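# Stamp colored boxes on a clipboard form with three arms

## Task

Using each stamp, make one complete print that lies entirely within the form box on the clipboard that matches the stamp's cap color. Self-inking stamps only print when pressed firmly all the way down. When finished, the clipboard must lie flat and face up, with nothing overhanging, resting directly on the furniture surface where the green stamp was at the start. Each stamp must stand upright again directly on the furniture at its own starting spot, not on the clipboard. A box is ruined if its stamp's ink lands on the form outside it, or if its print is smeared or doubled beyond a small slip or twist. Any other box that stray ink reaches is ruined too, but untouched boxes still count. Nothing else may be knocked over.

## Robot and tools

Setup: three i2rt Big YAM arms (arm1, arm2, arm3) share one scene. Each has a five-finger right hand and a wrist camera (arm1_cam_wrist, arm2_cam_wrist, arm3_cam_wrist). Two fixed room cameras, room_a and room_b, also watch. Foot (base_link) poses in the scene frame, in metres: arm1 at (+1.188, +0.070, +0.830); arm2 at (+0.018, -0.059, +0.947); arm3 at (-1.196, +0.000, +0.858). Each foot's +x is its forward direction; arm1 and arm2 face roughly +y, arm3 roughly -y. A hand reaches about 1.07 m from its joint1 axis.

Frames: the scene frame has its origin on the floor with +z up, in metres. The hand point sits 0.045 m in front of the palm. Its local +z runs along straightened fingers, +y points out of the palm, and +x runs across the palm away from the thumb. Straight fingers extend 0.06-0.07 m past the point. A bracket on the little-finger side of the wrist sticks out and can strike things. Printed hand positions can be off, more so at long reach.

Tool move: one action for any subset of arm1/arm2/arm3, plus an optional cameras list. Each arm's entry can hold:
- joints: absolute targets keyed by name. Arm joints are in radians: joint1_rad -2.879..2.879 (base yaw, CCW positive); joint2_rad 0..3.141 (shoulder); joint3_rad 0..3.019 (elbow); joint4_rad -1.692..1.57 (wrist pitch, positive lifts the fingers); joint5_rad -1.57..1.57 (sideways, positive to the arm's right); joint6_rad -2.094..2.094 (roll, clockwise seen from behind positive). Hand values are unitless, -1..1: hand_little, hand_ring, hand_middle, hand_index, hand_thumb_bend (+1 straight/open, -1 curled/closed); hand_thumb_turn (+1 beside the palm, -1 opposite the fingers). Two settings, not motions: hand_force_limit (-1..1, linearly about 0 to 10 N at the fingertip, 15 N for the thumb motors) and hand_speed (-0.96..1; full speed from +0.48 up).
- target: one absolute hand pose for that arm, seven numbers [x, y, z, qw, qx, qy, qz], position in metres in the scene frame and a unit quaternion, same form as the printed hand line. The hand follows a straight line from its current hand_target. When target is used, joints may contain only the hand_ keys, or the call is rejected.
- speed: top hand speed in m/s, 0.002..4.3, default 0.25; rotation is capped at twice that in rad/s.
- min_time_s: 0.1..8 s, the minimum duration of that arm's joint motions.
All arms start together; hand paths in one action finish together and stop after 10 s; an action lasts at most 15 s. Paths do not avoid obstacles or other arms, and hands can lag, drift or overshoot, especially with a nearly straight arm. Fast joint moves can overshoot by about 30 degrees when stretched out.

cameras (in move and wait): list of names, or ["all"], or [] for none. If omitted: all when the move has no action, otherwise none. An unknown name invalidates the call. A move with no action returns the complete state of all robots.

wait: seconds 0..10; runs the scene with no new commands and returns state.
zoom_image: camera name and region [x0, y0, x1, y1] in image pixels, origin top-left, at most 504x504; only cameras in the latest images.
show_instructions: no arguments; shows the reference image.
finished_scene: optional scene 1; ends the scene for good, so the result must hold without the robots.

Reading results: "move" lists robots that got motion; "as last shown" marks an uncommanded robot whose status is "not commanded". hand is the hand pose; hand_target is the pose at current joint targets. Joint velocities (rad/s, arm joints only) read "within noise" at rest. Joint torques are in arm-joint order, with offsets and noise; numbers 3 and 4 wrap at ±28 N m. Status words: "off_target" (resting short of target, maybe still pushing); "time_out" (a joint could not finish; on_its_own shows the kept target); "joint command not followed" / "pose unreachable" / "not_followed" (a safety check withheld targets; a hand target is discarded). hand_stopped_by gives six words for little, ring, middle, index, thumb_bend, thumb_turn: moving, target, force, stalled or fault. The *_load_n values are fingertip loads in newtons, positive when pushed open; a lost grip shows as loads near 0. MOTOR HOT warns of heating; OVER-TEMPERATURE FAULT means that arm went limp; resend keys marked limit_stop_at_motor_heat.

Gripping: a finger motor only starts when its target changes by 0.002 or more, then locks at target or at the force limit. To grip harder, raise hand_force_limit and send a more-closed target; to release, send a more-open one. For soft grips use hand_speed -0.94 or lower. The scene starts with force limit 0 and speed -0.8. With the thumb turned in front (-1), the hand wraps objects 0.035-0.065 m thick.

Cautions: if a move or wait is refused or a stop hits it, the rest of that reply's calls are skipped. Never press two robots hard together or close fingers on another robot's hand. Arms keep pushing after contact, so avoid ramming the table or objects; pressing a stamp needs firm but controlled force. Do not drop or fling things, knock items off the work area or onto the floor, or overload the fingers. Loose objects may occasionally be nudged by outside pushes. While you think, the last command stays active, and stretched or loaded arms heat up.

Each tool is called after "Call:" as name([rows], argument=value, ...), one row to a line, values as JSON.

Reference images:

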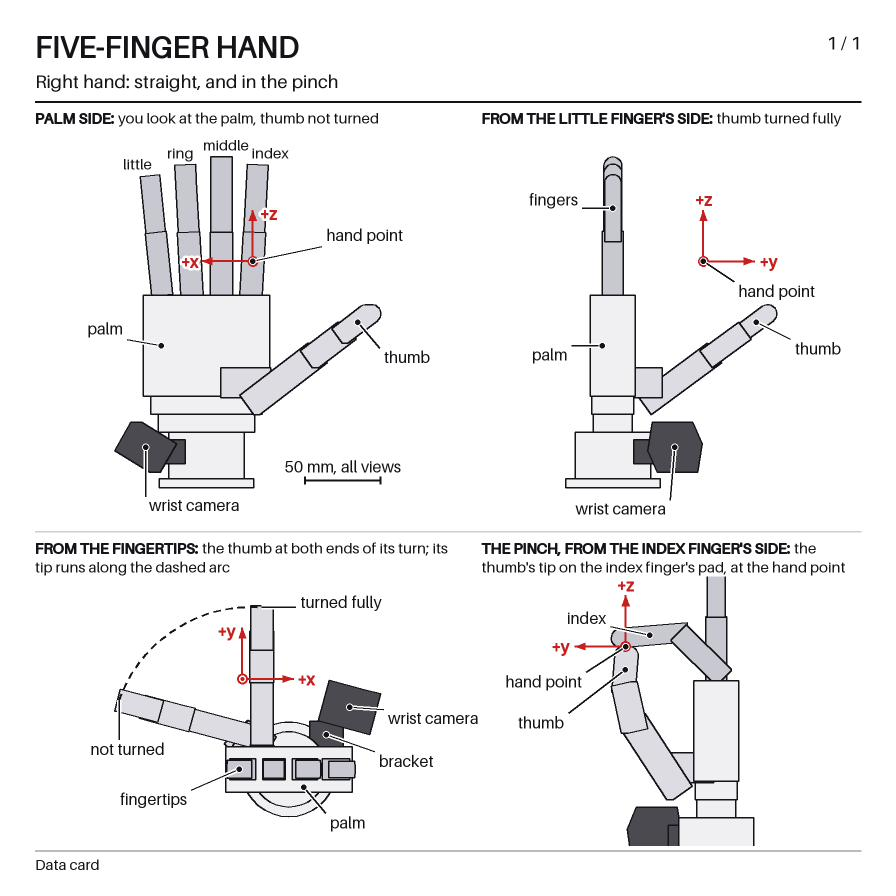

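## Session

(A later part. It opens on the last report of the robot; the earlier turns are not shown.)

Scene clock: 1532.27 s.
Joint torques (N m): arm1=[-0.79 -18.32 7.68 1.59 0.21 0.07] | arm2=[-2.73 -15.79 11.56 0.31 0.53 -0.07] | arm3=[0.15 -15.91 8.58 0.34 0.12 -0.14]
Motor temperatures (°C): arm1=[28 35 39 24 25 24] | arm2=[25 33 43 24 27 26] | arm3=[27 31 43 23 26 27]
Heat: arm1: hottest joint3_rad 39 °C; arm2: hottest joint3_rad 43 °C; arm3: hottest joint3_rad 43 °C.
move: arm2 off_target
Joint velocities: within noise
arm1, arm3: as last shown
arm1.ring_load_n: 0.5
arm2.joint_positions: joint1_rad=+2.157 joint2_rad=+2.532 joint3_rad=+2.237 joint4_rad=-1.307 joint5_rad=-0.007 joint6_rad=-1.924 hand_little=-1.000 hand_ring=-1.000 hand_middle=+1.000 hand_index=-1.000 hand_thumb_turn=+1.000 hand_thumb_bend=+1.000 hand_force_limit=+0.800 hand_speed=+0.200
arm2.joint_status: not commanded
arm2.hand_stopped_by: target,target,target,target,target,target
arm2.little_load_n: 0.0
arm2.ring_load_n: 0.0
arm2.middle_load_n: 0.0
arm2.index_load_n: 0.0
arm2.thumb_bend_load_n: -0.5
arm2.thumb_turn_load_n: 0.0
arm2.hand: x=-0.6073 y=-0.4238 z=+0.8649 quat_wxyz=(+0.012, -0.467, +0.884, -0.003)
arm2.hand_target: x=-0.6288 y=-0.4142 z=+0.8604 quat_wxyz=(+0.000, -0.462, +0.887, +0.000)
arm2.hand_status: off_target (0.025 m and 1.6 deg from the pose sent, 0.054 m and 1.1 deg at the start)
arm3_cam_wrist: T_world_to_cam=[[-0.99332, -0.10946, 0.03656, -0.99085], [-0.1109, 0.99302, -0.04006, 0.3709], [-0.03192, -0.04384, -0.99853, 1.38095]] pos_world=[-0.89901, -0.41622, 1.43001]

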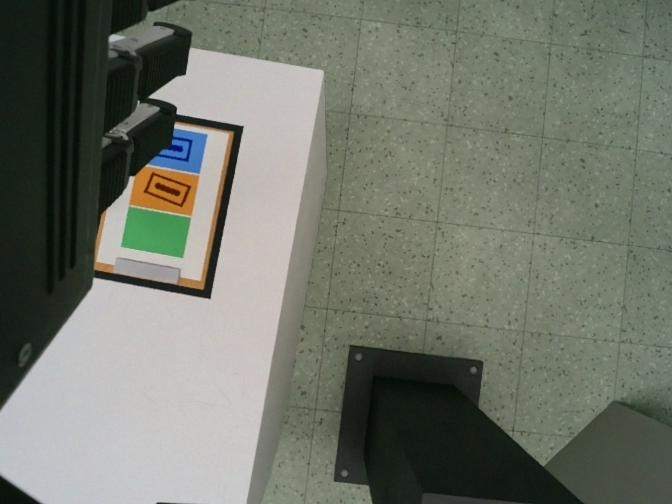

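Call:
move(arm2={"target": [-0.665, -0.430, 0.862, 0, -0.4617, 0.8870, 0], "speed": 0.06})

Call:
move(arm2={"target": [-0.695, -0.430, 0.862, 0, -0.4617, 0.8870, 0], "speed": 0.06}, cameras=["arm3_cam_wrist", "room_a"])

Scene clock: 1535.03 s.
Joint torques (N m): arm1=[-1.03 -18.14 7.77 1.8 0.23 0.06] | arm2=[-2.78 -16.85 11.77 0.31 0.5 -0.06] | arm3=[0.09 -15.91 8.58 0.34 0.12 -0.14]
Motor temperatures (°C): arm1=[28 35 39 24 25 24] | arm2=[25 33 43 24 27 26] | arm3=[27 30 43 23 26 27]
Heat: arm1: hottest joint3_rad 39 °C; arm2: hottest joint3_rad 43 °C; arm3: hottest joint3_rad 43 °C.
move: arm2 off_target
Joint velocities: within noise
arm1, arm3: as last shown
arm1.ring_load_n: 0.0
arm2.joint_positions: joint1_rad=+2.144 joint2_rad=+2.741 joint3_rad=+2.651 joint4_rad=-1.518 joint5_rad=-0.007 joint6_rad=-1.935 hand_little=-1.000 hand_ring=-1.000 hand_middle=+1.000 hand_index=-1.000 hand_thumb_turn=+1.000 hand_thumb_bend=+1.000 hand_force_limit=+0.800 hand_speed=+0.200
arm2.joint_status: not commanded
arm2.hand_stopped_by: target,target,target,target,target,target
arm2.little_load_n: 0.0
arm2.ring_load_n: 0.0
arm2.middle_load_n: 0.5
arm2.index_load_n: 0.0
arm2.thumb_bend_load_n: 0.0
arm2.thumb_turn_load_n: 0.0
arm2.hand: x=-0.6449 y=-0.4386 z=+0.8665 quat_wxyz=(+0.014, -0.466, +0.884, -0.002)
arm2.hand_target: x=-0.6639 y=-0.4293 z=+0.8625 quat_wxyz=(-0.001, -0.462, +0.887, +0.000)
arm2.hand_status: off_target (0.022 m and 1.8 deg from the pose sent, 0.058 m and 1.6 deg at the start)
pictures: none

Scene clock: 1536.20 s.
Joint torques (N m): arm1=[-0.67 -18.2 7.65 1.72 0.25 0.06] | arm2=[-3.14 -17.38 11.86 0.57 0.43 -0.05] | arm3=[0.09 -15.91 8.58 0.34 0.12 -0.14]
Motor temperatures (°C): arm1=[28 35 39 24 25 24] | arm2=[25 33 43 24 27 26] | arm3=[27 30 43 23 26 27]
Heat: arm1: hottest joint3_rad 39 °C; arm2: hottest joint3_rad 43 °C; arm3: hottest joint3_rad 43 °C.
move: arm2 off_target
Joint velocities: within noise
arm1, arm3: as last shown
arm2.joint_positions: joint1_rad=+2.128 joint2_rad=+2.855 joint3_rad=+2.882 joint4_rad=-1.573 joint5_rad=-0.006 joint6_rad=-1.968 hand_little=-1.000 hand_ring=-1.000 hand_middle=+1.000 hand_index=-1.000 hand_thumb_turn=+1.000 hand_thumb_bend=+1.000 hand_force_limit=+0.800 hand_speed=+0.200
arm2.joint_status: not commanded
arm2.hand_stopped_by: target,target,target,target,target,target
arm2.little_load_n: 0.0
arm2.ring_load_n: 0.0
arm2.middle_load_n: 0.5
arm2.index_load_n: 0.0
arm2.thumb_bend_load_n: 0.0
arm2.thumb_turn_load_n: 0.0
arm2.hand: x=-0.6738 y=-0.4429 z=+0.8675 quat_wxyz=(-0.016, -0.474, +0.880, -0.005)
arm2.hand_target: x=-0.6928 y=-0.4286 z=+0.8623 quat_wxyz=(-0.032, -0.468, +0.883, -0.002)
arm2.hand_status: off_target (0.025 m and 2.5 deg from the pose sent, 0.051 m and 1.8 deg at the start; a joint's target at an end of its range on 19 of 35 steps)
arm3_cam_wrist: T_world_to_cam=[[-0.99332, -0.10946, 0.03656, -0.99085], [-0.1109, 0.99302, -0.04006, 0.3709], [-0.03192, -0.04384, -0.99853, 1.38095]] pos_world=[-0.89901, -0.41622, 1.43001]

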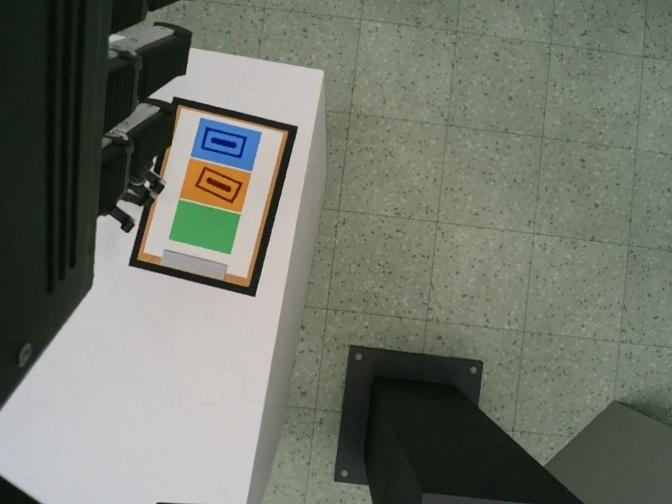

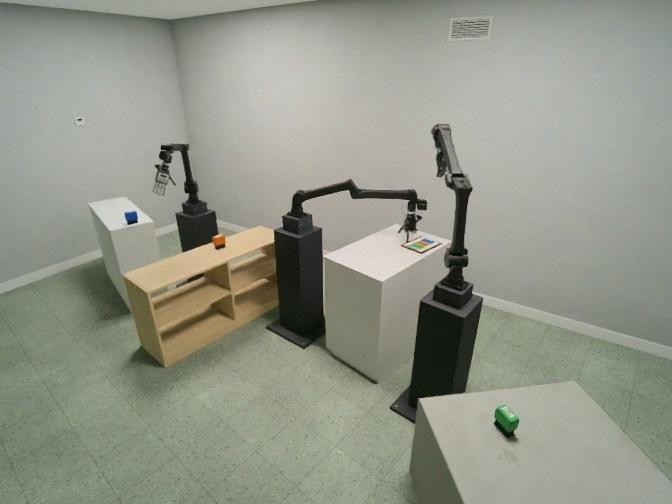

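Call:
move(arm2={"target": [-0.64, -0.43, 0.93, -0.032, -0.468, 0.883, -0.002], "speed": 0.12})

Call:
move(arm2={"target": [-0.48, -0.42, 1.22, -0.2701, 0.0983, 0.9567, -0.0396], "speed": 0.3, "joints": {"hand_index": 1, "hand_ring": 1, "hand_little": 1}}, cameras=["arm2_cam_wrist", "arm3_cam_wrist"])

Scene clock: 1542.00 s.
Joint torques (N m): arm1=[-0.85 -18.2 7.72 1.74 0.22 0.07] | arm2=[0.32 -19.37 7.83 0.61 0.3 0.1] | arm3=[0.15 -15.91 8.57 0.34 0.12 -0.14]
Motor temperatures (°C): arm1=[28 35 39 24 25 24] | arm2=[25 34 44 24 27 26] | arm3=[27 30 42 23 26 27]
Heat: arm1: hottest joint3_rad 39 °C; arm2: hottest joint3_rad 44 °C; arm3: hottest joint3_rad 42 °C.
move: arm2 off_target
Joint velocities: within noise
arm1, arm3: as last shown
arm2.joint_positions: joint1_rad=+2.130 joint2_rad=+2.521 joint3_rad=+2.355 joint4_rad=-1.377 joint5_rad=+0.000 joint6_rad=-1.952 hand_little=-1.000 hand_ring=-1.000 hand_middle=+1.000 hand_index=-1.000 hand_thumb_turn=+1.000 hand_thumb_bend=+1.000 hand_force_limit=+0.800 hand_speed=+0.200
arm2.joint_status: not commanded
arm2.hand_stopped_by: target,target,target,target,target,target
arm2.little_load_n: 0.0
arm2.ring_load_n: 0.0
arm2.middle_load_n: 0.0
arm2.index_load_n: 0.0
arm2.thumb_bend_load_n: -0.5
arm2.thumb_turn_load_n: 0.0
arm2.hand: x=-0.6400 y=-0.4205 z=+0.9173 quat_wxyz=(-0.018, -0.468, +0.884, -0.003)
arm2.hand_target: x=-0.6399 y=-0.4299 z=+0.9300 quat_wxyz=(-0.032, -0.468, +0.883, -0.002)
arm2.hand_status: off_target (0.016 m and 1.6 deg from the pose sent, 0.072 m and 2.0 deg at the start)
pictures: none

Scene clock: 1545.17 s.
Joint torques (N m): arm1=[-0.62 -17.85 7.69 1.76 0.24 0.09] | arm2=[0.09 -14.45 10.76 0.39 0.56 0.16] | arm3=[0.15 -15.91 8.58 0.34 0.12 -0.14]
Motor temperatures (°C): arm1=[28 35 39 24 25 24] | arm2=[25 34 43 24 27 26] | arm3=[27 30 41 23 26 27]
Heat: arm1: hottest joint3_rad 39 °C; arm2: hottest joint3_rad 43 °C; arm3: hottest joint3_rad 41 °C.
move: arm2 off_target
Joint velocities: within noise
arm1, arm3: as last shown
arm2.joint_positions: joint1_rad=+2.284 joint2_rad=+1.853 joint3_rad=+1.938 joint4_rad=-1.256 joint5_rad=+0.347 joint6_rad=-0.698 hand_little=+1.000 hand_ring=+1.000 hand_middle=+1.000 hand_index=+1.000 hand_thumb_turn=+1.000 hand_thumb_bend=+1.000 hand_force_limit=+0.800 hand_speed=+0.200
arm2.joint_status: all done
arm2.hand_stopped_by: target,target,target,target,target,target
arm2.little_load_n: 0.0
arm2.ring_load_n: 0.0
arm2.middle_load_n: 0.0
arm2.index_load_n: 0.0
arm2.thumb_bend_load_n: 0.0
arm2.thumb_turn_load_n: 0.0
arm2.hand: x=-0.4832 y=-0.4130 z=+1.2024 quat_wxyz=(-0.260, +0.096, +0.960, -0.028)
arm2.hand_target: x=-0.4798 y=-0.4196 z=+1.2199 quat_wxyz=(-0.270, +0.098, +0.957, -0.040)
arm2.hand_status: off_target (0.019 m and 1.8 deg from the pose sent, 0.342 m and 72.8 deg at the start)
arm2_cam_wrist: T_world_to_cam=[[-0.0223, 0.99785, 0.0616, 0.32185], [0.99913, 0.02008, 0.03655, 0.44586], [0.03523, 0.06237, -0.99743, 1.35496]] pos_world=[-0.48603, -0.41461, 1.31536]
arm3_cam_wrist: T_world_to_cam=[[-0.99332, -0.10946, 0.03656, -0.99085], [-0.1109, 0.99302, -0.04006, 0.3709], [-0.03192, -0.04384, -0.99853, 1.38095]] pos_world=[-0.89901, -0.41622, 1.43001]

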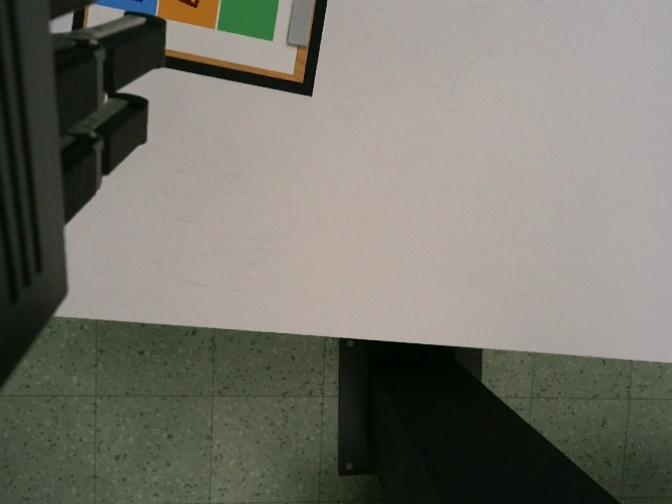

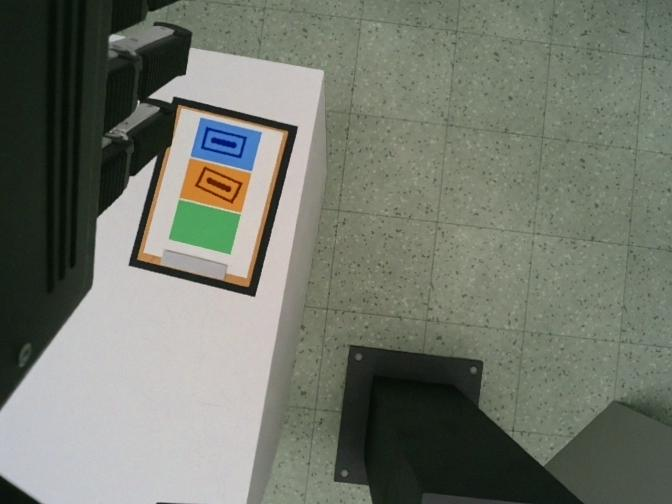

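Call:
move(arm2={"target": [-0.58, -0.60, 1.28, -0.2701, 0.0983, 0.9567, -0.0396], "speed": 0.2}, arm3={"target": [-0.80, -0.35, 1.15, 0, -0.7071, 0.7071, 0], "speed": 0.25, "joints": {"hand_index": -1, "hand_ring": -1, "hand_little": -1, "hand_speed": 0}}, cameras=["arm2_cam_wrist", "room_a"])

Scene clock: 1549.30 s.
Joint torques (N m): arm1=[-0.79 -18.32 7.68 1.73 0.24 0.03] | arm2=[-0.56 -16.85 12.48 2.24 0.53 -0.02] | arm3=[0.97 -17.49 9.69 -0.2 -0.14 -0.13]
Motor temperatures (°C): arm1=[28 35 39 24 25 24] | arm2=[25 34 44 24 27 26] | arm3=[27 30 41 23 26 27]
Heat: arm1: hottest joint3_rad 39 °C; arm2: hottest joint3_rad 44 °C; arm3: hottest joint3_rad 41 °C.
move: arm2 off_target; arm3 off_target
Joint velocities: within noise
arm1.joint_positions: joint1_rad=+0.733 joint2_rad=+1.666 joint3_rad=+1.869 joint4_rad=-1.366 joint5_rad=+0.359 joint6_rad=-0.626 hand_little=+1.000 hand_ring=+1.000 hand_middle=+1.000 hand_index=+1.000 hand_thumb_turn=+1.000 hand_thumb_bend=+1.000 hand_force_limit=+0.000 hand_speed=-0.300
arm1.joint_status: not commanded
arm1.hand_stopped_by: target,target,target,target,target,target
arm1.little_load_n: 0.0
arm1.ring_load_n: 0.0
arm1.middle_load_n: 0.0
arm1.index_load_n: 0.0
arm1.thumb_bend_load_n: -0.5
arm1.thumb_turn_load_n: 0.0
arm1.hand: x=+0.8474 y=+0.4976 z=+1.1448 quat_wxyz=(-0.210, +0.748, +0.608, +0.163)
arm1.hand_target: x=+0.8500 y=+0.4999 z=+1.1500 quat_wxyz=(-0.219, +0.746, +0.607, +0.163)
arm1.hand_status: not commanded
arm2.joint_positions: joint1_rad=+2.377 joint2_rad=+2.371 joint3_rad=+2.876 joint4_rad=-1.335 joint5_rad=+0.380 joint6_rad=-0.756 hand_little=+1.000 hand_ring=+1.000 hand_middle=+1.000 hand_index=+1.000 hand_thumb_turn=+1.000 hand_thumb_bend=+1.000 hand_force_limit=+0.800 hand_speed=+0.200
arm2.joint_status: not commanded
arm2.hand_stopped_by: target,target,target,target,target,target
arm2.little_load_n: 0.0
arm2.ring_load_n: -0.5
arm2.middle_load_n: 0.0
arm2.index_load_n: 0.0
arm2.thumb_bend_load_n: 0.0
arm2.thumb_turn_load_n: 0.0
arm2.hand: x=-0.5779 y=-0.5881 z=+1.2574 quat_wxyz=(-0.373, +0.058, +0.915, -0.145)
arm2.hand_target: x=-0.5780 y=-0.5981 z=+1.2793 quat_wxyz=(-0.392, +0.054, +0.903, -0.167)
arm2.hand_status: off_target (0.026 m and 18.2 deg from the pose sent, 0.224 m and 1.8 deg at the start; a joint's target at an end of its range on 37 of 68 steps)
arm3.joint_positions: joint1_rad=+0.877 joint2_rad=+1.841 joint3_rad=+2.088 joint4_rad=-1.693 joint5_rad=+0.005 joint6_rad=-0.683 hand_little=-1.000 hand_ring=-1.000 hand_middle=+1.000 hand_index=-1.000 hand_thumb_turn=+1.000 hand_thumb_bend=+1.000 hand_force_limit=+0.000 hand_speed=+0.000
arm3.joint_status: all done
arm3.hand_stopped_by: target,target,target,target,target,target
arm3.little_load_n: 0.0
arm3.ring_load_n: 0.5
arm3.middle_load_n: 0.0
arm3.index_load_n: 0.0
arm3.thumb_bend_load_n: 0.0
arm3.thumb_turn_load_n: 0.0
arm3.hand: x=-0.8031 y=-0.3514 z=+1.1543 quat_wxyz=(-0.003, +0.699, -0.712, +0.062)
arm3.hand_target: x=-0.8003 y=-0.3498 z=+1.1493 quat_wxyz=(-0.003, +0.707, -0.705, +0.054)
arm3.hand_status: off_target (0.005 m and 7.2 deg from the pose sent, 0.205 m and 35.8 deg at the start; a joint's target at an end of its range on 68 of 68 steps)
arm2_cam_wrist: T_world_to_cam=[[-0.14732, 0.98372, -0.1029, 0.61737], [0.96328, 0.11909, -0.24063, 0.92798], [-0.22446, -0.13457, -0.96515, 1.11758]] pos_world=[-0.5521, -0.56744, 1.36546]

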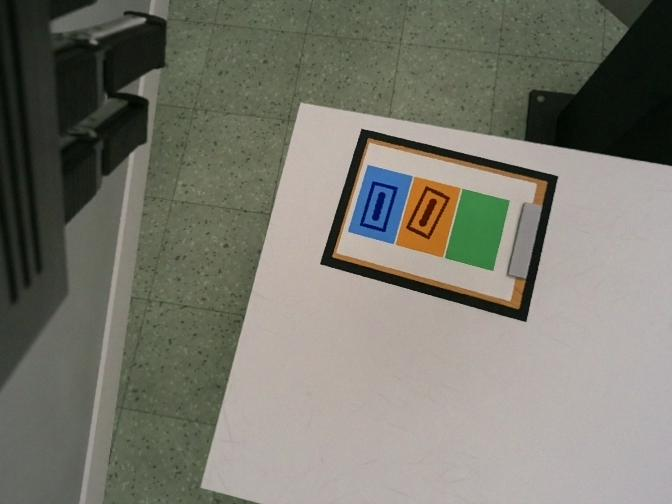

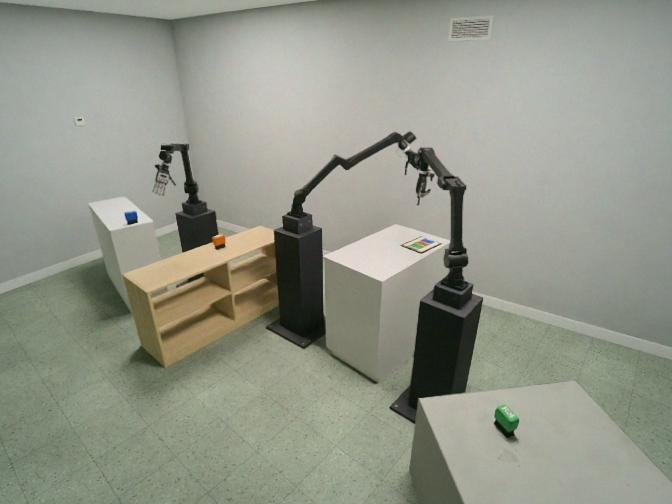

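Call:
move(arm3={"target": [-0.67, -0.466, 0.95, 0, -0.7071, 0.7071, 0], "speed": 0.15}, cameras=["arm2_cam_wrist"])

Call:
move(arm3={"target": [-0.67, -0.466, 0.88, 0, -0.7071, 0.7071, 0], "speed": 0.08}, cameras=["arm2_cam_wrist"])

Scene clock: 1553.03 s.
Joint torques (N m): arm1=[-0.73 -17.85 7.79 1.69 0.24 0.07] | arm2=[-0.15 -17.08 12.42 2.1 0.47 -0.07] | arm3=[0.5 -25 12.68 -0.34 -0.14 -0.13]
Motor temperatures (°C): arm1=[28 35 39 24 25 24] | arm2=[25 34 44 24 27 26] | arm3=[27 30 41 23 26 27]
Heat: arm1: hottest joint3_rad 39 °C; arm2: hottest joint3_rad 44 °C; arm3: hottest joint3_rad 41 °C.
move: arm3 off_target
Joint velocities: within noise
arm1, arm2: as last shown
arm1.thumb_bend_load_n: 0.0
arm2.joint_positions: joint1_rad=+2.377 joint2_rad=+2.371 joint3_rad=+2.876 joint4_rad=-1.335 joint5_rad=+0.380 joint6_rad=-0.757 hand_little=+1.000 hand_ring=+1.000 hand_middle=+1.000 hand_index=+1.000 hand_thumb_turn=+1.000 hand_thumb_bend=+1.000 hand_force_limit=+0.800 hand_speed=+0.200
arm2.ring_load_n: 0.0
arm2.hand: x=-0.5779 y=-0.5881 z=+1.2575 quat_wxyz=(-0.373, +0.057, +0.915, -0.145)
arm2.hand_target: x=-0.5780 y=-0.5981 z=+1.2794 quat_wxyz=(-0.392, +0.054, +0.903, -0.167)
arm3.joint_positions: joint1_rad=+0.877 joint2_rad=+2.524 joint3_rad=+2.708 joint4_rad=-1.692 joint5_rad=+0.003 joint6_rad=-0.692 hand_little=-1.000 hand_ring=-1.000 hand_middle=+1.000 hand_index=-1.000 hand_thumb_turn=+1.000 hand_thumb_bend=+1.000 hand_force_limit=+0.000 hand_speed=+0.000
arm3.joint_status: not commanded
arm3.hand_stopped_by: target,target,target,target,target,target
arm3.little_load_n: 0.0
arm3.ring_load_n: 0.0
arm3.middle_load_n: 0.0
arm3.index_load_n: 0.0
arm3.thumb_bend_load_n: 0.0
arm3.thumb_turn_load_n: 0.5
arm3.hand: x=-0.6733 y=-0.4612 z=+0.9506 quat_wxyz=(-0.001, +0.704, -0.710, +0.032)
arm3.hand_target: x=-0.6708 y=-0.4654 z=+0.9497 quat_wxyz=(-0.002, +0.708, -0.706, +0.036)
arm3.hand_status: off_target (0.006 m and 3.7 deg from the pose sent, 0.269 m and 7.2 deg at the start; a joint's target at an end of its range on 34 of 80 steps)
arm2_cam_wrist: T_world_to_cam=[[-0.14782, 0.9837, -0.10235, 0.61633], [0.96318, 0.11969, -0.24073, 0.9284], [-0.22455, -0.13417, -0.96518, 1.11781]] pos_world=[-0.5521, -0.56744, 1.36546]

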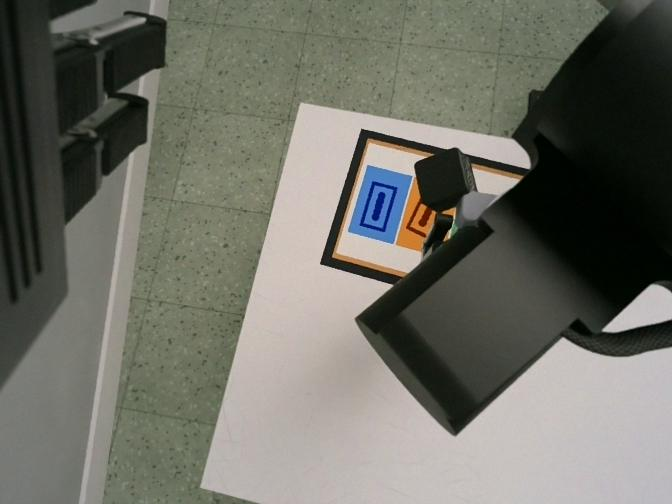

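Scene clock: 1554.63 s.
Joint torques (N m): arm1=[-0.56 -18.32 7.69 1.66 0.2 0.08] | arm2=[-0.5 -16.91 12.41 2.25 0.5 -0.07] | arm3=[0.44 -25.29 12.64 -0.25 -0.14 -0.1]
Motor temperatures (°C): arm1=[28 35 39 24 25 24] | arm2=[25 34 44 24 27 26] | arm3=[27 30 41 23 26 27]
Heat: arm1: hottest joint3_rad 39 °C; arm2: hottest joint3_rad 44 °C; arm3: hottest joint3_rad 41 °C.
move: arm3 done
Joint velocities: within noise
arm1, arm2: as last shown
arm3.joint_positions: joint1_rad=+0.877 joint2_rad=+2.621 joint3_rad=+2.708 joint4_rad=-1.669 joint5_rad=+0.002 joint6_rad=-0.692 hand_little=-1.000 hand_ring=-1.000 hand_middle=+1.000 hand_index=-1.000 hand_thumb_turn=+1.000 hand_thumb_bend=+1.000 hand_force_limit=+0.000 hand_speed=+0.000
arm3.joint_status: not commanded
arm3.hand_stopped_by: target,target,target,target,target,target
arm3.little_load_n: 0.0
arm3.ring_load_n: 0.0
arm3.middle_load_n: 0.0
arm3.index_load_n: 0.0
arm3.thumb_bend_load_n: 0.0
arm3.thumb_turn_load_n: 0.0
arm3.hand: x=-0.6736 y=-0.4606 z=+0.8841 quat_wxyz=(+0.002, +0.704, -0.710, -0.005)
arm3.hand_target: x=-0.6703 y=-0.4657 z=+0.8798 quat_wxyz=(+0.000, +0.707, -0.707, +0.001)
arm3.hand_status: done (0.008 m and 0.8 deg from the pose sent, 0.071 m and 3.6 deg at the start)
arm2_cam_wrist: T_world_to_cam=[[-0.14782, 0.9837, -0.10235, 0.61633], [0.96318, 0.11969, -0.24073, 0.9284], [-0.22455, -0.13417, -0.96518, 1.11781]] pos_world=[-0.5521, -0.56744, 1.36546]

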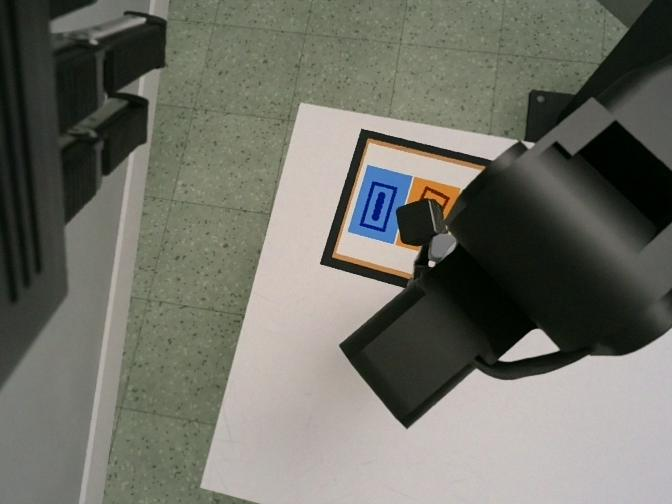

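Call:
move(arm3={"target": [-0.67, -0.466, 0.858, 0, -0.7071, 0.7071, 0], "speed": 0.05})

Call:
move(arm3={"target": [-0.67, -0.466, 0.843, 0, -0.7071, 0.7071, 0], "speed": 0.05})

Scene clock: 1556.37 s.
Joint torques (N m): arm1=[-0.79 -18.32 7.68 1.78 0.23 0.05] | arm2=[0.38 -16.79 12.49 2.26 0.49 -0.08] | arm3=[0.44 -26.17 9.26 0.14 -0.14 -0.11]
Motor temperatures (°C): arm1=[28 35 39 24 25 24] | arm2=[25 35 44 24 27 26] | arm3=[27 31 41 23 26 27]
Heat: arm1: hottest joint3_rad 39 °C; arm2: hottest joint3_rad 44 °C; arm3: hottest joint3_rad 41 °C.
move: arm3 off_target
Joint velocities: within noise
arm1, arm2: as last shown
arm3.joint_positions: joint1_rad=+0.877 joint2_rad=+2.621 joint3_rad=+2.673 joint4_rad=-1.616 joint5_rad=+0.002 joint6_rad=-0.692 hand_little=-1.000 hand_ring=-1.000 hand_middle=+1.000 hand_index=-1.000 hand_thumb_turn=+1.000 hand_thumb_bend=+1.000 hand_force_limit=+0.000 hand_speed=+0.000
arm3.joint_status: not commanded
arm3.hand_stopped_by: target,target,target,target,target,target
arm3.little_load_n: 0.0
arm3.ring_load_n: 0.0
arm3.middle_load_n: 0.0
arm3.index_load_n: 0.5
arm3.thumb_bend_load_n: 0.0
arm3.thumb_turn_load_n: 0.0
arm3.hand: x=-0.6692 y=-0.4643 z=+0.8696 quat_wxyz=(+0.001, +0.704, -0.710, +0.004)
arm3.hand_target: x=-0.6702 y=-0.4658 z=+0.8580 quat_wxyz=(+0.000, +0.707, -0.707, +0.000)
arm3.hand_status: off_target (0.012 m and 0.7 deg from the pose sent, 0.027 m and 0.8 deg at the start)
pictures: none

Scene clock: 1557.37 s.
Joint torques (N m): arm1=[-0.97 -18.02 7.73 1.66 0.23 0.07] | arm2=[0.26 -16.56 12.36 2.06 0.52 -0.1] | arm3=[0.44 -26.29 9.26 0.14 -0.14 -0.1]
Motor temperatures (°C): arm1=[28 35 39 24 25 24] | arm2=[25 35 44 24 27 26] | arm3=[27 31 41 23 26 27]
Heat: arm1: hottest joint3_rad 39 °C; arm2: hottest joint3_rad 44 °C; arm3: hottest joint3_rad 41 °C.
move: arm3 off_target
Joint velocities: within noise
arm1, arm2: as last shown
arm3.joint_positions: joint1_rad=+0.877 joint2_rad=+2.621 joint3_rad=+2.631 joint4_rad=-1.575 joint5_rad=+0.002 joint6_rad=-0.692 hand_little=-1.000 hand_ring=-1.000 hand_middle=+1.000 hand_index=-1.000 hand_thumb_turn=+1.000 hand_thumb_bend=+1.000 hand_force_limit=+0.000 hand_speed=+0.000
arm3.joint_status: not commanded
arm3.hand_stopped_by: target,target,target,target,target,target
arm3.little_load_n: 0.0
arm3.ring_load_n: 0.0
arm3.middle_load_n: 0.0
arm3.index_load_n: 0.0
arm3.thumb_bend_load_n: 0.0
arm3.thumb_turn_load_n: 0.5
arm3.hand: x=-0.6691 y=-0.4645 z=+0.8536 quat_wxyz=(+0.001, +0.704, -0.710, +0.003)
arm3.hand_target: x=-0.6701 y=-0.4658 z=+0.8430 quat_wxyz=(+0.000, +0.707, -0.707, +0.000)
arm3.hand_status: off_target (0.011 m and 0.6 deg from the pose sent, 0.027 m and 0.7 deg at the start)
pictures: none

Call:
move(arm3={"target": [-0.67, -0.466, 0.830, 0, -0.7071, 0.7071, 0], "speed": 0.05})

Call:
move(arm3={"target": [-0.67, -0.466, 0.820, 0, -0.7071, 0.7071, 0], "speed": 0.05}, cameras=["arm2_cam_wrist"])

Scene clock: 1558.83 s.
Joint torques (N m): arm1=[-0.62 -18.26 7.66 1.73 0.24 0.06] | arm2=[0.38 -17.26 12.42 2.25 0.52 -0.09] | arm3=[0.5 -26.17 8.31 0.35 -0.06 -0.1]
Motor temperatures (°C): arm1=[28 35 39 24 25 24] | arm2=[25 35 44 24 27 26] | arm3=[27 31 41 23 26 27]
Heat: arm1: hottest joint3_rad 39 °C; arm2: hottest joint3_rad 44 °C; arm3: hottest joint3_rad 41 °C.
move: arm3 off_target
Joint velocities: within noise
arm1, arm2: as last shown
arm2.thumb_turn_load_n: 0.5
arm3.joint_positions: joint1_rad=+0.877 joint2_rad=+2.621 joint3_rad=+2.612 joint4_rad=-1.548 joint5_rad=+0.000 joint6_rad=-0.692 hand_little=-1.000 hand_ring=-1.000 hand_middle=+1.000 hand_index=-1.000 hand_thumb_turn=+1.000 hand_thumb_bend=+1.000 hand_force_limit=+0.000 hand_speed=+0.000
arm3.joint_status: not commanded
arm3.hand_stopped_by: target,target,target,target,target,target
arm3.little_load_n: 0.0
arm3.ring_load_n: 0.5
arm3.middle_load_n: -1.0
arm3.index_load_n: 0.0
arm3.thumb_bend_load_n: -0.5
arm3.thumb_turn_load_n: 0.0
arm3.hand: x=-0.6672 y=-0.4655 z=+0.8458 quat_wxyz=(-0.001, +0.704, -0.710, +0.007)
arm3.hand_target: x=-0.6701 y=-0.4658 z=+0.8301 quat_wxyz=(+0.000, +0.707, -0.707, +0.000)
arm3.hand_status: off_target (0.016 m and 1.0 deg from the pose sent, 0.024 m and 0.6 deg at the start)
pictures: none

Scene clock: 1559.80 s.
Joint torques (N m): arm1=[-0.73 -17.79 7.71 1.76 0.21 0.05] | arm2=[-0.38 -16.91 12.45 2.09 0.5 -0.09] | arm3=[0.44 -25.35 8.03 0.69 -0.06 -0.11]
Motor temperatures (°C): arm1=[28 35 39 24 25 24] | arm2=[25 35 44 24 27 26] | arm3=[27 31 41 23 26 27]
Heat: arm1: hottest joint3_rad 39 °C; arm2: hottest joint3_rad 44 °C; arm3: hottest joint3_rad 41 °C.
move: arm3 off_target
Joint velocities: within noise
arm1, arm2: as last shown
arm2.thumb_turn_load_n: 0.0
arm3.joint_positions: joint1_rad=+0.877 joint2_rad=+2.610 joint3_rad=+2.591 joint4_rad=-1.533 joint5_rad=+0.000 joint6_rad=-0.692 hand_little=-1.000 hand_ring=-1.000 hand_middle=+1.000 hand_index=-1.000 hand_thumb_turn=+1.000 hand_thumb_bend=+1.000 hand_force_limit=+0.000 hand_speed=+0.000
arm3.joint_status: not commanded
arm3.hand_stopped_by: target,target,target,target,target,target
arm3.little_load_n: 0.0
arm3.ring_load_n: 0.0
arm3.middle_load_n: -1.5
arm3.index_load_n: 0.0
arm3.thumb_bend_load_n: -0.5
arm3.thumb_turn_load_n: 0.0
arm3.hand: x=-0.6674 y=-0.4653 z=+0.8451 quat_wxyz=(-0.001, +0.704, -0.710, +0.009)
arm3.hand_target: x=-0.6705 y=-0.4654 z=+0.8206 quat_wxyz=(+0.000, +0.707, -0.707, +0.000)
arm3.hand_status: off_target (0.025 m and 1.2 deg from the pose sent, 0.026 m and 1.0 deg at the start)
arm2_cam_wrist: T_world_to_cam=[[-0.14782, 0.9837, -0.10235, 0.61633], [0.96318, 0.11969, -0.24073, 0.9284], [-0.22455, -0.13417, -0.96518, 1.11781]] pos_world=[-0.5521, -0.56744, 1.36546]

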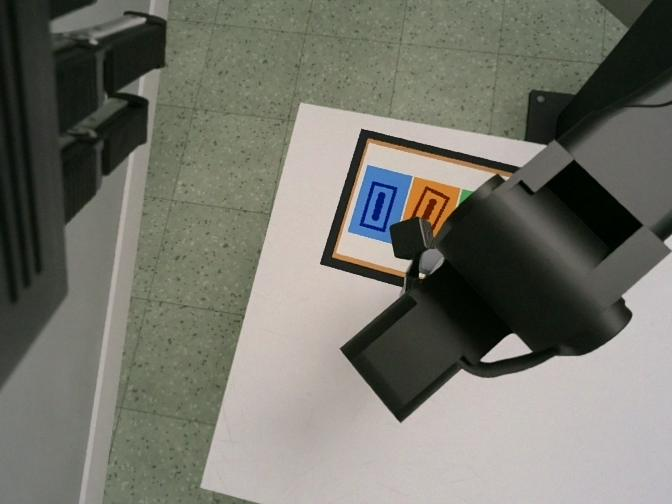

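Call:
zoom_image(camera="arm2_cam_wrist", region=[310, 190, 490, 370])

Scaled by 2.800 from the camera's image (finer frame: 960x720).

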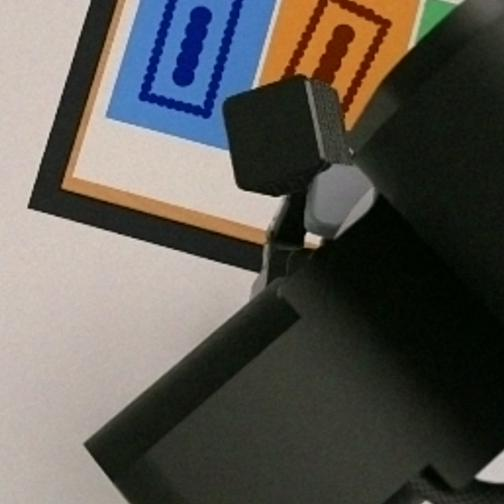

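Call:
move(arm3={"target": [-0.70, -0.466, 0.828, 0, -0.7071, 0.7071, 0], "speed": 0.06}, cameras=["arm2_cam_wrist"])

Call:
move(arm3={"target": [-0.725, -0.466, 0.828, 0, -0.7071, 0.7071, 0], "speed": 0.06}, cameras=["arm2_cam_wrist"])

Scene clock: 1563.70 s.
Joint torques (N m): arm1=[-1.03 -17.96 7.76 1.72 0.22 0.08] | arm2=[0.09 -17.03 12.4 2.11 0.53 -0.05] | arm3=[-0.62 -25.23 7.8 -0.05 0.06 -0.15]
Motor temperatures (°C): arm1=[28 35 39 24 25 24] | arm2=[25 35 44 24 27 26] | arm3=[27 32 40 23 26 27]
Heat: arm1: hottest joint3_rad 39 °C; arm2: hottest joint3_rad 44 °C; arm3: hottest joint3_rad 40 °C.
move: arm3 off_target
Joint velocities: within noise
arm1, arm2: as last shown
arm2.little_load_n: -0.5
arm3.joint_positions: joint1_rad=+0.864 joint2_rad=+2.497 joint3_rad=+2.373 joint4_rad=-1.414 joint5_rad=-0.003 joint6_rad=-0.714 hand_little=-1.000 hand_ring=-1.000 hand_middle=+1.000 hand_index=-1.000 hand_thumb_turn=+1.000 hand_thumb_bend=+1.000 hand_force_limit=+0.000 hand_speed=+0.000
arm3.joint_status: not commanded
arm3.hand_stopped_by: target,target,target,target,target,target
arm3.little_load_n: 0.0
arm3.ring_load_n: 0.0
arm3.middle_load_n: 0.0
arm3.index_load_n: 0.0
arm3.thumb_bend_load_n: 0.0
arm3.thumb_turn_load_n: 0.0
arm3.hand: x=-0.6860 y=-0.4620 z=+0.8441 quat_wxyz=(-0.003, +0.707, -0.707, +0.016)
arm3.hand_target: x=-0.7000 y=-0.4657 z=+0.8282 quat_wxyz=(+0.000, +0.707, -0.707, +0.000)
arm3.hand_status: off_target (0.022 m and 1.9 deg from the pose sent, 0.037 m and 1.2 deg at the start)
arm2_cam_wrist: T_world_to_cam=[[-0.14782, 0.9837, -0.10235, 0.61633], [0.96318, 0.11969, -0.24073, 0.9284], [-0.22455, -0.13417, -0.96518, 1.11781]] pos_world=[-0.5521, -0.56744, 1.36546]

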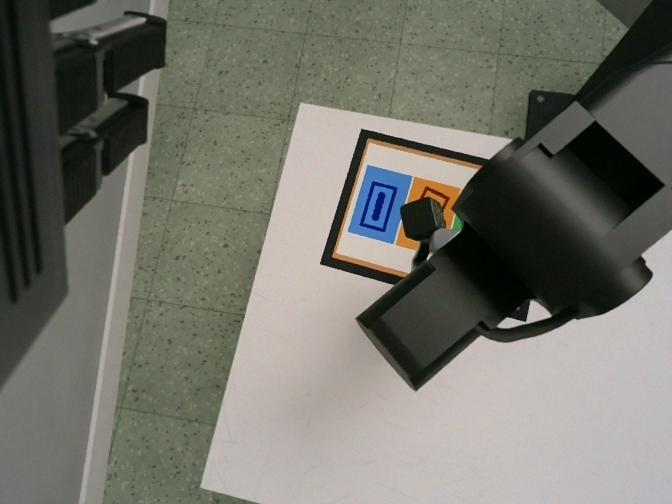

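Scene clock: 1564.80 s.
Joint torques (N m): arm1=[-0.91 -17.96 7.72 1.72 0.23 0.07] | arm2=[0.5 -17.14 12.38 2.14 0.51 -0.04] | arm3=[-1.38 -24.59 7.51 -0.2 0.3 -0.13]
Motor temperatures (°C): arm1=[28 35 39 24 25 24] | arm2=[25 35 44 24 27 26] | arm3=[27 32 40 23 26 27]
Heat: arm1: hottest joint3_rad 39 °C; arm2: hottest joint3_rad 44 °C; arm3: hottest joint3_rad 40 °C.
move: arm3 off_target
Joint velocities: within noise
arm1.joint_positions: joint1_rad=+0.733 joint2_rad=+1.666 joint3_rad=+1.869 joint4_rad=-1.366 joint5_rad=+0.359 joint6_rad=-0.626 hand_little=+1.000 hand_ring=+1.000 hand_middle=+1.000 hand_index=+1.000 hand_thumb_turn=+1.000 hand_thumb_bend=+1.000 hand_force_limit=+0.000 hand_speed=-0.300
arm1.joint_status: not commanded
arm1.hand_stopped_by: target,target,target,target,target,target
arm1.little_load_n: 0.0
arm1.ring_load_n: 0.0
arm1.middle_load_n: 0.0
arm1.index_load_n: 0.0
arm1.thumb_bend_load_n: 0.0
arm1.thumb_turn_load_n: 0.0
arm1.hand: x=+0.8474 y=+0.4976 z=+1.1448 quat_wxyz=(-0.210, +0.748, +0.608, +0.163)
arm1.hand_target: x=+0.8500 y=+0.4999 z=+1.1500 quat_wxyz=(-0.219, +0.746, +0.607, +0.163)
arm1.hand_status: not commanded
arm2.joint_positions: joint1_rad=+2.377 joint2_rad=+2.371 joint3_rad=+2.876 joint4_rad=-1.335 joint5_rad=+0.380 joint6_rad=-0.757 hand_little=+1.000 hand_ring=+1.000 hand_middle=+1.000 hand_index=+1.000 hand_thumb_turn=+1.000 hand_thumb_bend=+1.000 hand_force_limit=+0.800 hand_speed=+0.200
arm2.joint_status: not commanded
arm2.hand_stopped_by: target,target,target,target,target,target
arm2.little_load_n: 0.0
arm2.ring_load_n: 0.0
arm2.middle_load_n: 0.0
arm2.index_load_n: 0.0
arm2.thumb_bend_load_n: 0.0
arm2.thumb_turn_load_n: 0.0
arm2.hand: x=-0.5779 y=-0.5881 z=+1.2575 quat_wxyz=(-0.373, +0.057, +0.915, -0.145)
arm2.hand_target: x=-0.5780 y=-0.5981 z=+1.2794 quat_wxyz=(-0.392, +0.054, +0.903, -0.167)
arm2.hand_status: not commanded
arm3.joint_positions: joint1_rad=+0.850 joint2_rad=+2.423 joint3_rad=+2.232 joint4_rad=-1.342 joint5_rad=-0.010 joint6_rad=-0.735 hand_little=-1.000 hand_ring=-1.000 hand_middle=+1.000 hand_index=-1.000 hand_thumb_turn=+1.000 hand_thumb_bend=+1.000 hand_force_limit=+0.000 hand_speed=+0.000
arm3.joint_status: not commanded
arm3.hand_stopped_by: target,target,target,target,target,target
arm3.little_load_n: 0.0
arm3.ring_load_n: 0.5
arm3.middle_load_n: 0.5
arm3.index_load_n: 0.0
arm3.thumb_bend_load_n: 0.0
arm3.thumb_turn_load_n: 0.0
arm3.hand: x=-0.7046 y=-0.4587 z=+0.8437 quat_wxyz=(-0.006, +0.710, -0.704, +0.019)
arm3.hand_target: x=-0.7247 y=-0.4654 z=+0.8285 quat_wxyz=(+0.000, +0.707, -0.707, +0.000)
arm3.hand_status: off_target (0.027 m and 2.3 deg from the pose sent, 0.042 m and 1.9 deg at the start)
arm2_cam_wrist: T_world_to_cam=[[-0.14782, 0.9837, -0.10235, 0.61633], [0.96318, 0.11969, -0.24073, 0.9284], [-0.22455, -0.13417, -0.96518, 1.11781]] pos_world=[-0.5521, -0.56744, 1.36546]

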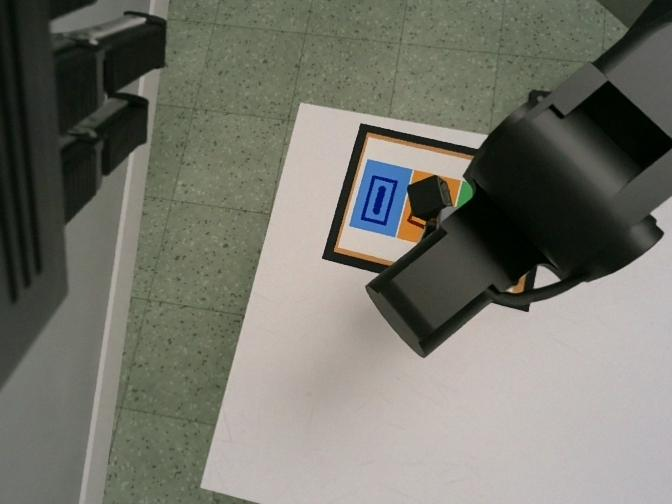

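Call:
move(arm3={"target": [-0.755, -0.464, 0.830, 0, -0.7071, 0.7071, 0], "speed": 0.06}, cameras=["arm2_cam_wrist"])

Call:
move(arm3={"target": [-0.780, -0.464, 0.830, 0, -0.7071, 0.7071, 0], "speed": 0.06}, cameras=["arm2_cam_wrist"])

Scene clock: 1566.67 s.
Joint torques (N m): arm1=[-0.79 -18.14 7.65 1.81 0.21 0.07] | arm2=[0.62 -17.08 12.45 2.28 0.51 -0.07] | arm3=[-1.32 -23.82 7.46 -0.14 0.34 -0.16]
Motor temperatures (°C): arm1=[28 35 39 24 25 24] | arm2=[25 35 45 24 27 26] | arm3=[27 32 40 23 26 27]
Heat: arm1: hottest joint3_rad 39 °C; arm2: hottest joint3_rad 45 °C; arm3: hottest joint3_rad 40 °C.
move: arm3 off_target
Joint velocities: within noise
arm1, arm2: as last shown
arm3.joint_positions: joint1_rad=+0.822 joint2_rad=+2.344 joint3_rad=+2.085 joint4_rad=-1.279 joint5_rad=-0.011 joint6_rad=-0.762 hand_little=-1.000 hand_ring=-1.000 hand_middle=+1.000 hand_index=-1.000 hand_thumb_turn=+1.000 hand_thumb_bend=+1.000 hand_force_limit=+0.000 hand_speed=+0.000
arm3.joint_status: not commanded
arm3.hand_stopped_by: target,target,target,target,target,target
arm3.little_load_n: 0.0
arm3.ring_load_n: 0.0
arm3.middle_load_n: 0.5
arm3.index_load_n: 0.0
arm3.thumb_bend_load_n: 0.0
arm3.thumb_turn_load_n: 0.0
arm3.hand: x=-0.7357 y=-0.4572 z=+0.8437 quat_wxyz=(-0.006, +0.709, -0.705, +0.016)
arm3.hand_target: x=-0.7548 y=-0.4635 z=+0.8303 quat_wxyz=(+0.000, +0.707, -0.707, +0.000)
arm3.hand_status: off_target (0.025 m and 2.0 deg from the pose sent, 0.052 m and 2.3 deg at the start)
arm2_cam_wrist: T_world_to_cam=[[-0.14782, 0.9837, -0.10235, 0.61633], [0.96318, 0.11969, -0.24073, 0.9284], [-0.22455, -0.13417, -0.96518, 1.11781]] pos_world=[-0.5521, -0.56744, 1.36546]

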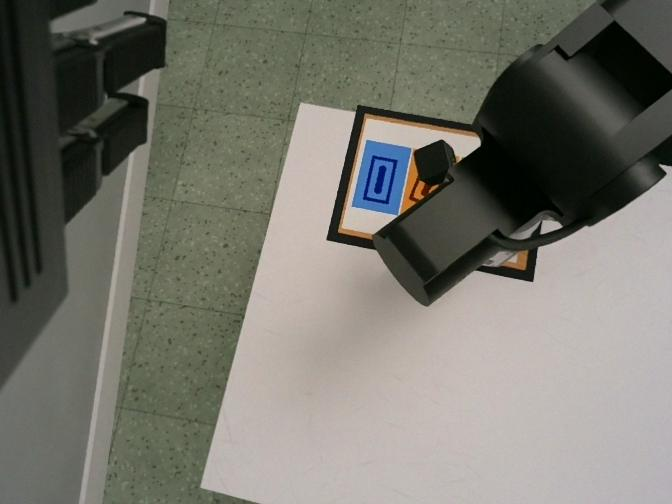

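Scene clock: 1567.73 s.
Joint torques (N m): arm1=[-0.5 -18.32 7.71 1.68 0.22 0.05] | arm2=[-0.09 -17.03 12.44 2.22 0.46 -0.07] | arm3=[-1.44 -23 7.39 -0.12 0.38 -0.12]
Motor temperatures (°C): arm1=[28 35 39 24 25 24] | arm2=[25 36 45 24 27 26] | arm3=[27 32 40 23 26 27]
Heat: arm1: hottest joint3_rad 39 °C; arm2: hottest joint3_rad 45 °C; arm3: hottest joint3_rad 40 °C.
move: arm3 off_target
Joint velocities: within noise
arm1, arm2: as last shown
arm2.index_load_n: -0.5
arm3.joint_positions: joint1_rad=+0.798 joint2_rad=+2.291 joint3_rad=+1.986 joint4_rad=-1.234 joint5_rad=-0.012 joint6_rad=-0.787 hand_little=-1.000 hand_ring=-1.000 hand_middle=+1.000 hand_index=-1.000 hand_thumb_turn=+1.000 hand_thumb_bend=+1.000 hand_force_limit=+0.000 hand_speed=+0.000
arm3.joint_status: not commanded
arm3.hand_stopped_by: target,target,target,target,target,target
arm3.little_load_n: 0.0
arm3.ring_load_n: 0.0
arm3.middle_load_n: 0.0
arm3.index_load_n: 0.0
arm3.thumb_bend_load_n: 0.0
arm3.thumb_turn_load_n: 0.0
arm3.hand: x=-0.7600 y=-0.4575 z=+0.8436 quat_wxyz=(-0.006, +0.710, -0.704, +0.016)
arm3.hand_target: x=-0.7799 y=-0.4635 z=+0.8303 quat_wxyz=(+0.000, +0.707, -0.707, +0.000)
arm3.hand_status: off_target (0.025 m and 2.0 deg from the pose sent, 0.047 m and 2.0 deg at the start)
arm2_cam_wrist: T_world_to_cam=[[-0.14782, 0.9837, -0.10235, 0.61633], [0.96318, 0.11969, -0.24073, 0.9284], [-0.22455, -0.13417, -0.96518, 1.11781]] pos_world=[-0.5521, -0.56744, 1.36546]

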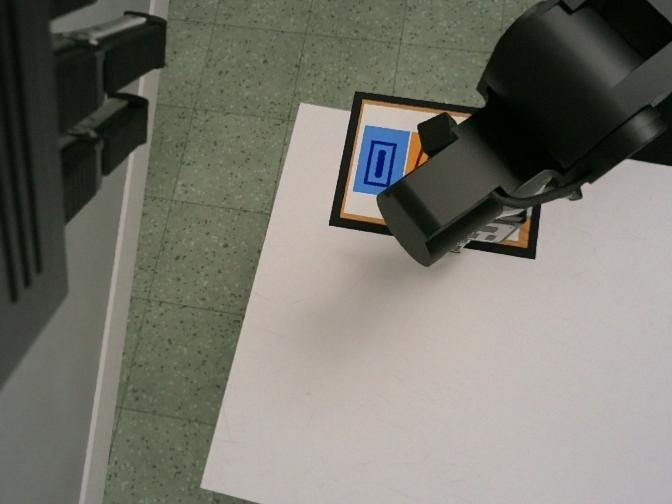

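Call:
move(arm3={"target": [-0.795, -0.476, 0.830, 0, -0.7071, 0.7071, 0], "speed": 0.06})

Call:
move(arm3={"target": [-0.811, -0.478, 0.830, 0, -0.7071, 0.7071, 0], "speed": 0.06}, cameras=["arm2_cam_wrist"])

Scene clock: 1570.77 s.
Joint torques (N m): arm1=[-0.67 -18.08 7.76 1.74 0.23 0.06] | arm2=[0.03 -17.03 12.48 2.25 0.41 -0.05] | arm3=[-1.55 -22.95 7.51 -0.12 0.51 -0.13]
Motor temperatures (°C): arm1=[28 35 39 24 25 24] | arm2=[25 36 45 24 27 26] | arm3=[27 32 40 23 26 27]
Heat: arm1: hottest joint3_rad 39 °C; arm2: hottest joint3_rad 45 °C; arm3: hottest joint3_rad 40 °C.
move: arm3 off_target
Joint velocities: within noise
arm1, arm2: as last shown
arm2.index_load_n: 0.0
arm3.joint_positions: joint1_rad=+0.772 joint2_rad=+2.285 joint3_rad=+1.976 joint4_rad=-1.231 joint5_rad=-0.015 joint6_rad=-0.815 hand_little=-1.000 hand_ring=-1.000 hand_middle=+1.000 hand_index=-1.000 hand_thumb_turn=+1.000 hand_thumb_bend=+1.000 hand_force_limit=+0.000 hand_speed=+0.000
arm3.joint_status: not commanded
arm3.hand_stopped_by: target,target,target,target,target,target
arm3.little_load_n: 0.0
arm3.ring_load_n: 0.0
arm3.middle_load_n: 0.0
arm3.index_load_n: 0.0
arm3.thumb_bend_load_n: 0.0
arm3.thumb_turn_load_n: 0.0
arm3.hand: x=-0.7738 y=-0.4681 z=+0.8436 quat_wxyz=(-0.007, +0.711, -0.703, +0.016)
arm3.hand_target: x=-0.7949 y=-0.4753 z=+0.8304 quat_wxyz=(+0.000, +0.707, -0.707, +0.000)
arm3.hand_status: off_target (0.026 m and 2.0 deg from the pose sent, 0.042 m and 2.0 deg at the start)
pictures: none

Scene clock: 1571.80 s.
Joint torques (N m): arm1=[-0.79 -17.73 7.68 1.65 0.26 0.06] | arm2=[-0.09 -17.38 12.46 2.19 0.53 -0.04] | arm3=[-1.55 -22.65 7.34 -0.08 0.51 -0.11]
Motor temperatures (°C): arm1=[28 35 39 24 25 24] | arm2=[25 36 45 24 27 26] | arm3=[27 32 40 23 26 27]
Heat: arm1: hottest joint3_rad 39 °C; arm2: hottest joint3_rad 45 °C; arm3: hottest joint3_rad 40 °C.
move: arm3 off_target
Joint velocities: within noise
arm1, arm2: as last shown
arm2.index_load_n: 0.5
arm3.joint_positions: joint1_rad=+0.753 joint2_rad=+2.260 joint3_rad=+1.929 joint4_rad=-1.210 joint5_rad=-0.015 joint6_rad=-0.834 hand_little=-1.000 hand_ring=-1.000 hand_middle=+1.000 hand_index=-1.000 hand_thumb_turn=+1.000 hand_thumb_bend=+1.000 hand_force_limit=+0.000 hand_speed=+0.000
arm3.joint_status: not commanded
arm3.hand_stopped_by: target,target,target,target,target,target
arm3.little_load_n: 0.0
arm3.ring_load_n: 0.0
arm3.middle_load_n: 0.5
arm3.index_load_n: 0.0
arm3.thumb_bend_load_n: 0.0
arm3.thumb_turn_load_n: 0.0
arm3.hand: x=-0.7895 y=-0.4710 z=+0.8435 quat_wxyz=(-0.007, +0.710, -0.703, +0.016)
arm3.hand_target: x=-0.8108 y=-0.4773 z=+0.8303 quat_wxyz=(+0.000, +0.707, -0.707, +0.000)
arm3.hand_status: off_target (0.026 m and 2.0 deg from the pose sent, 0.041 m and 2.0 deg at the start)
arm2_cam_wrist: T_world_to_cam=[[-0.14782, 0.9837, -0.10235, 0.61633], [0.96318, 0.11969, -0.24073, 0.9284], [-0.22455, -0.13417, -0.96518, 1.11781]] pos_world=[-0.5521, -0.56744, 1.36546]

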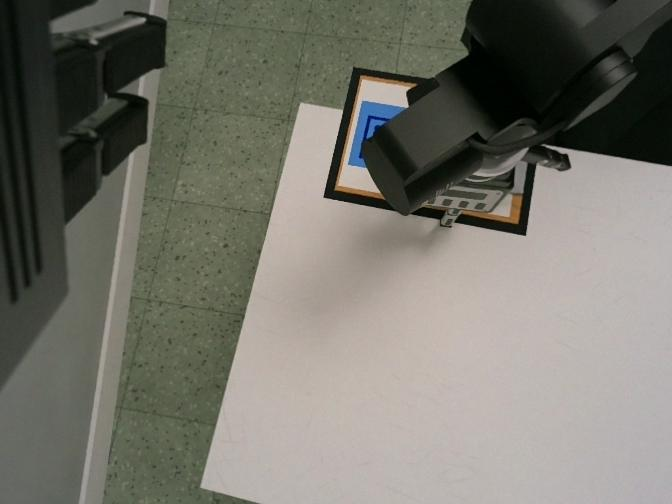

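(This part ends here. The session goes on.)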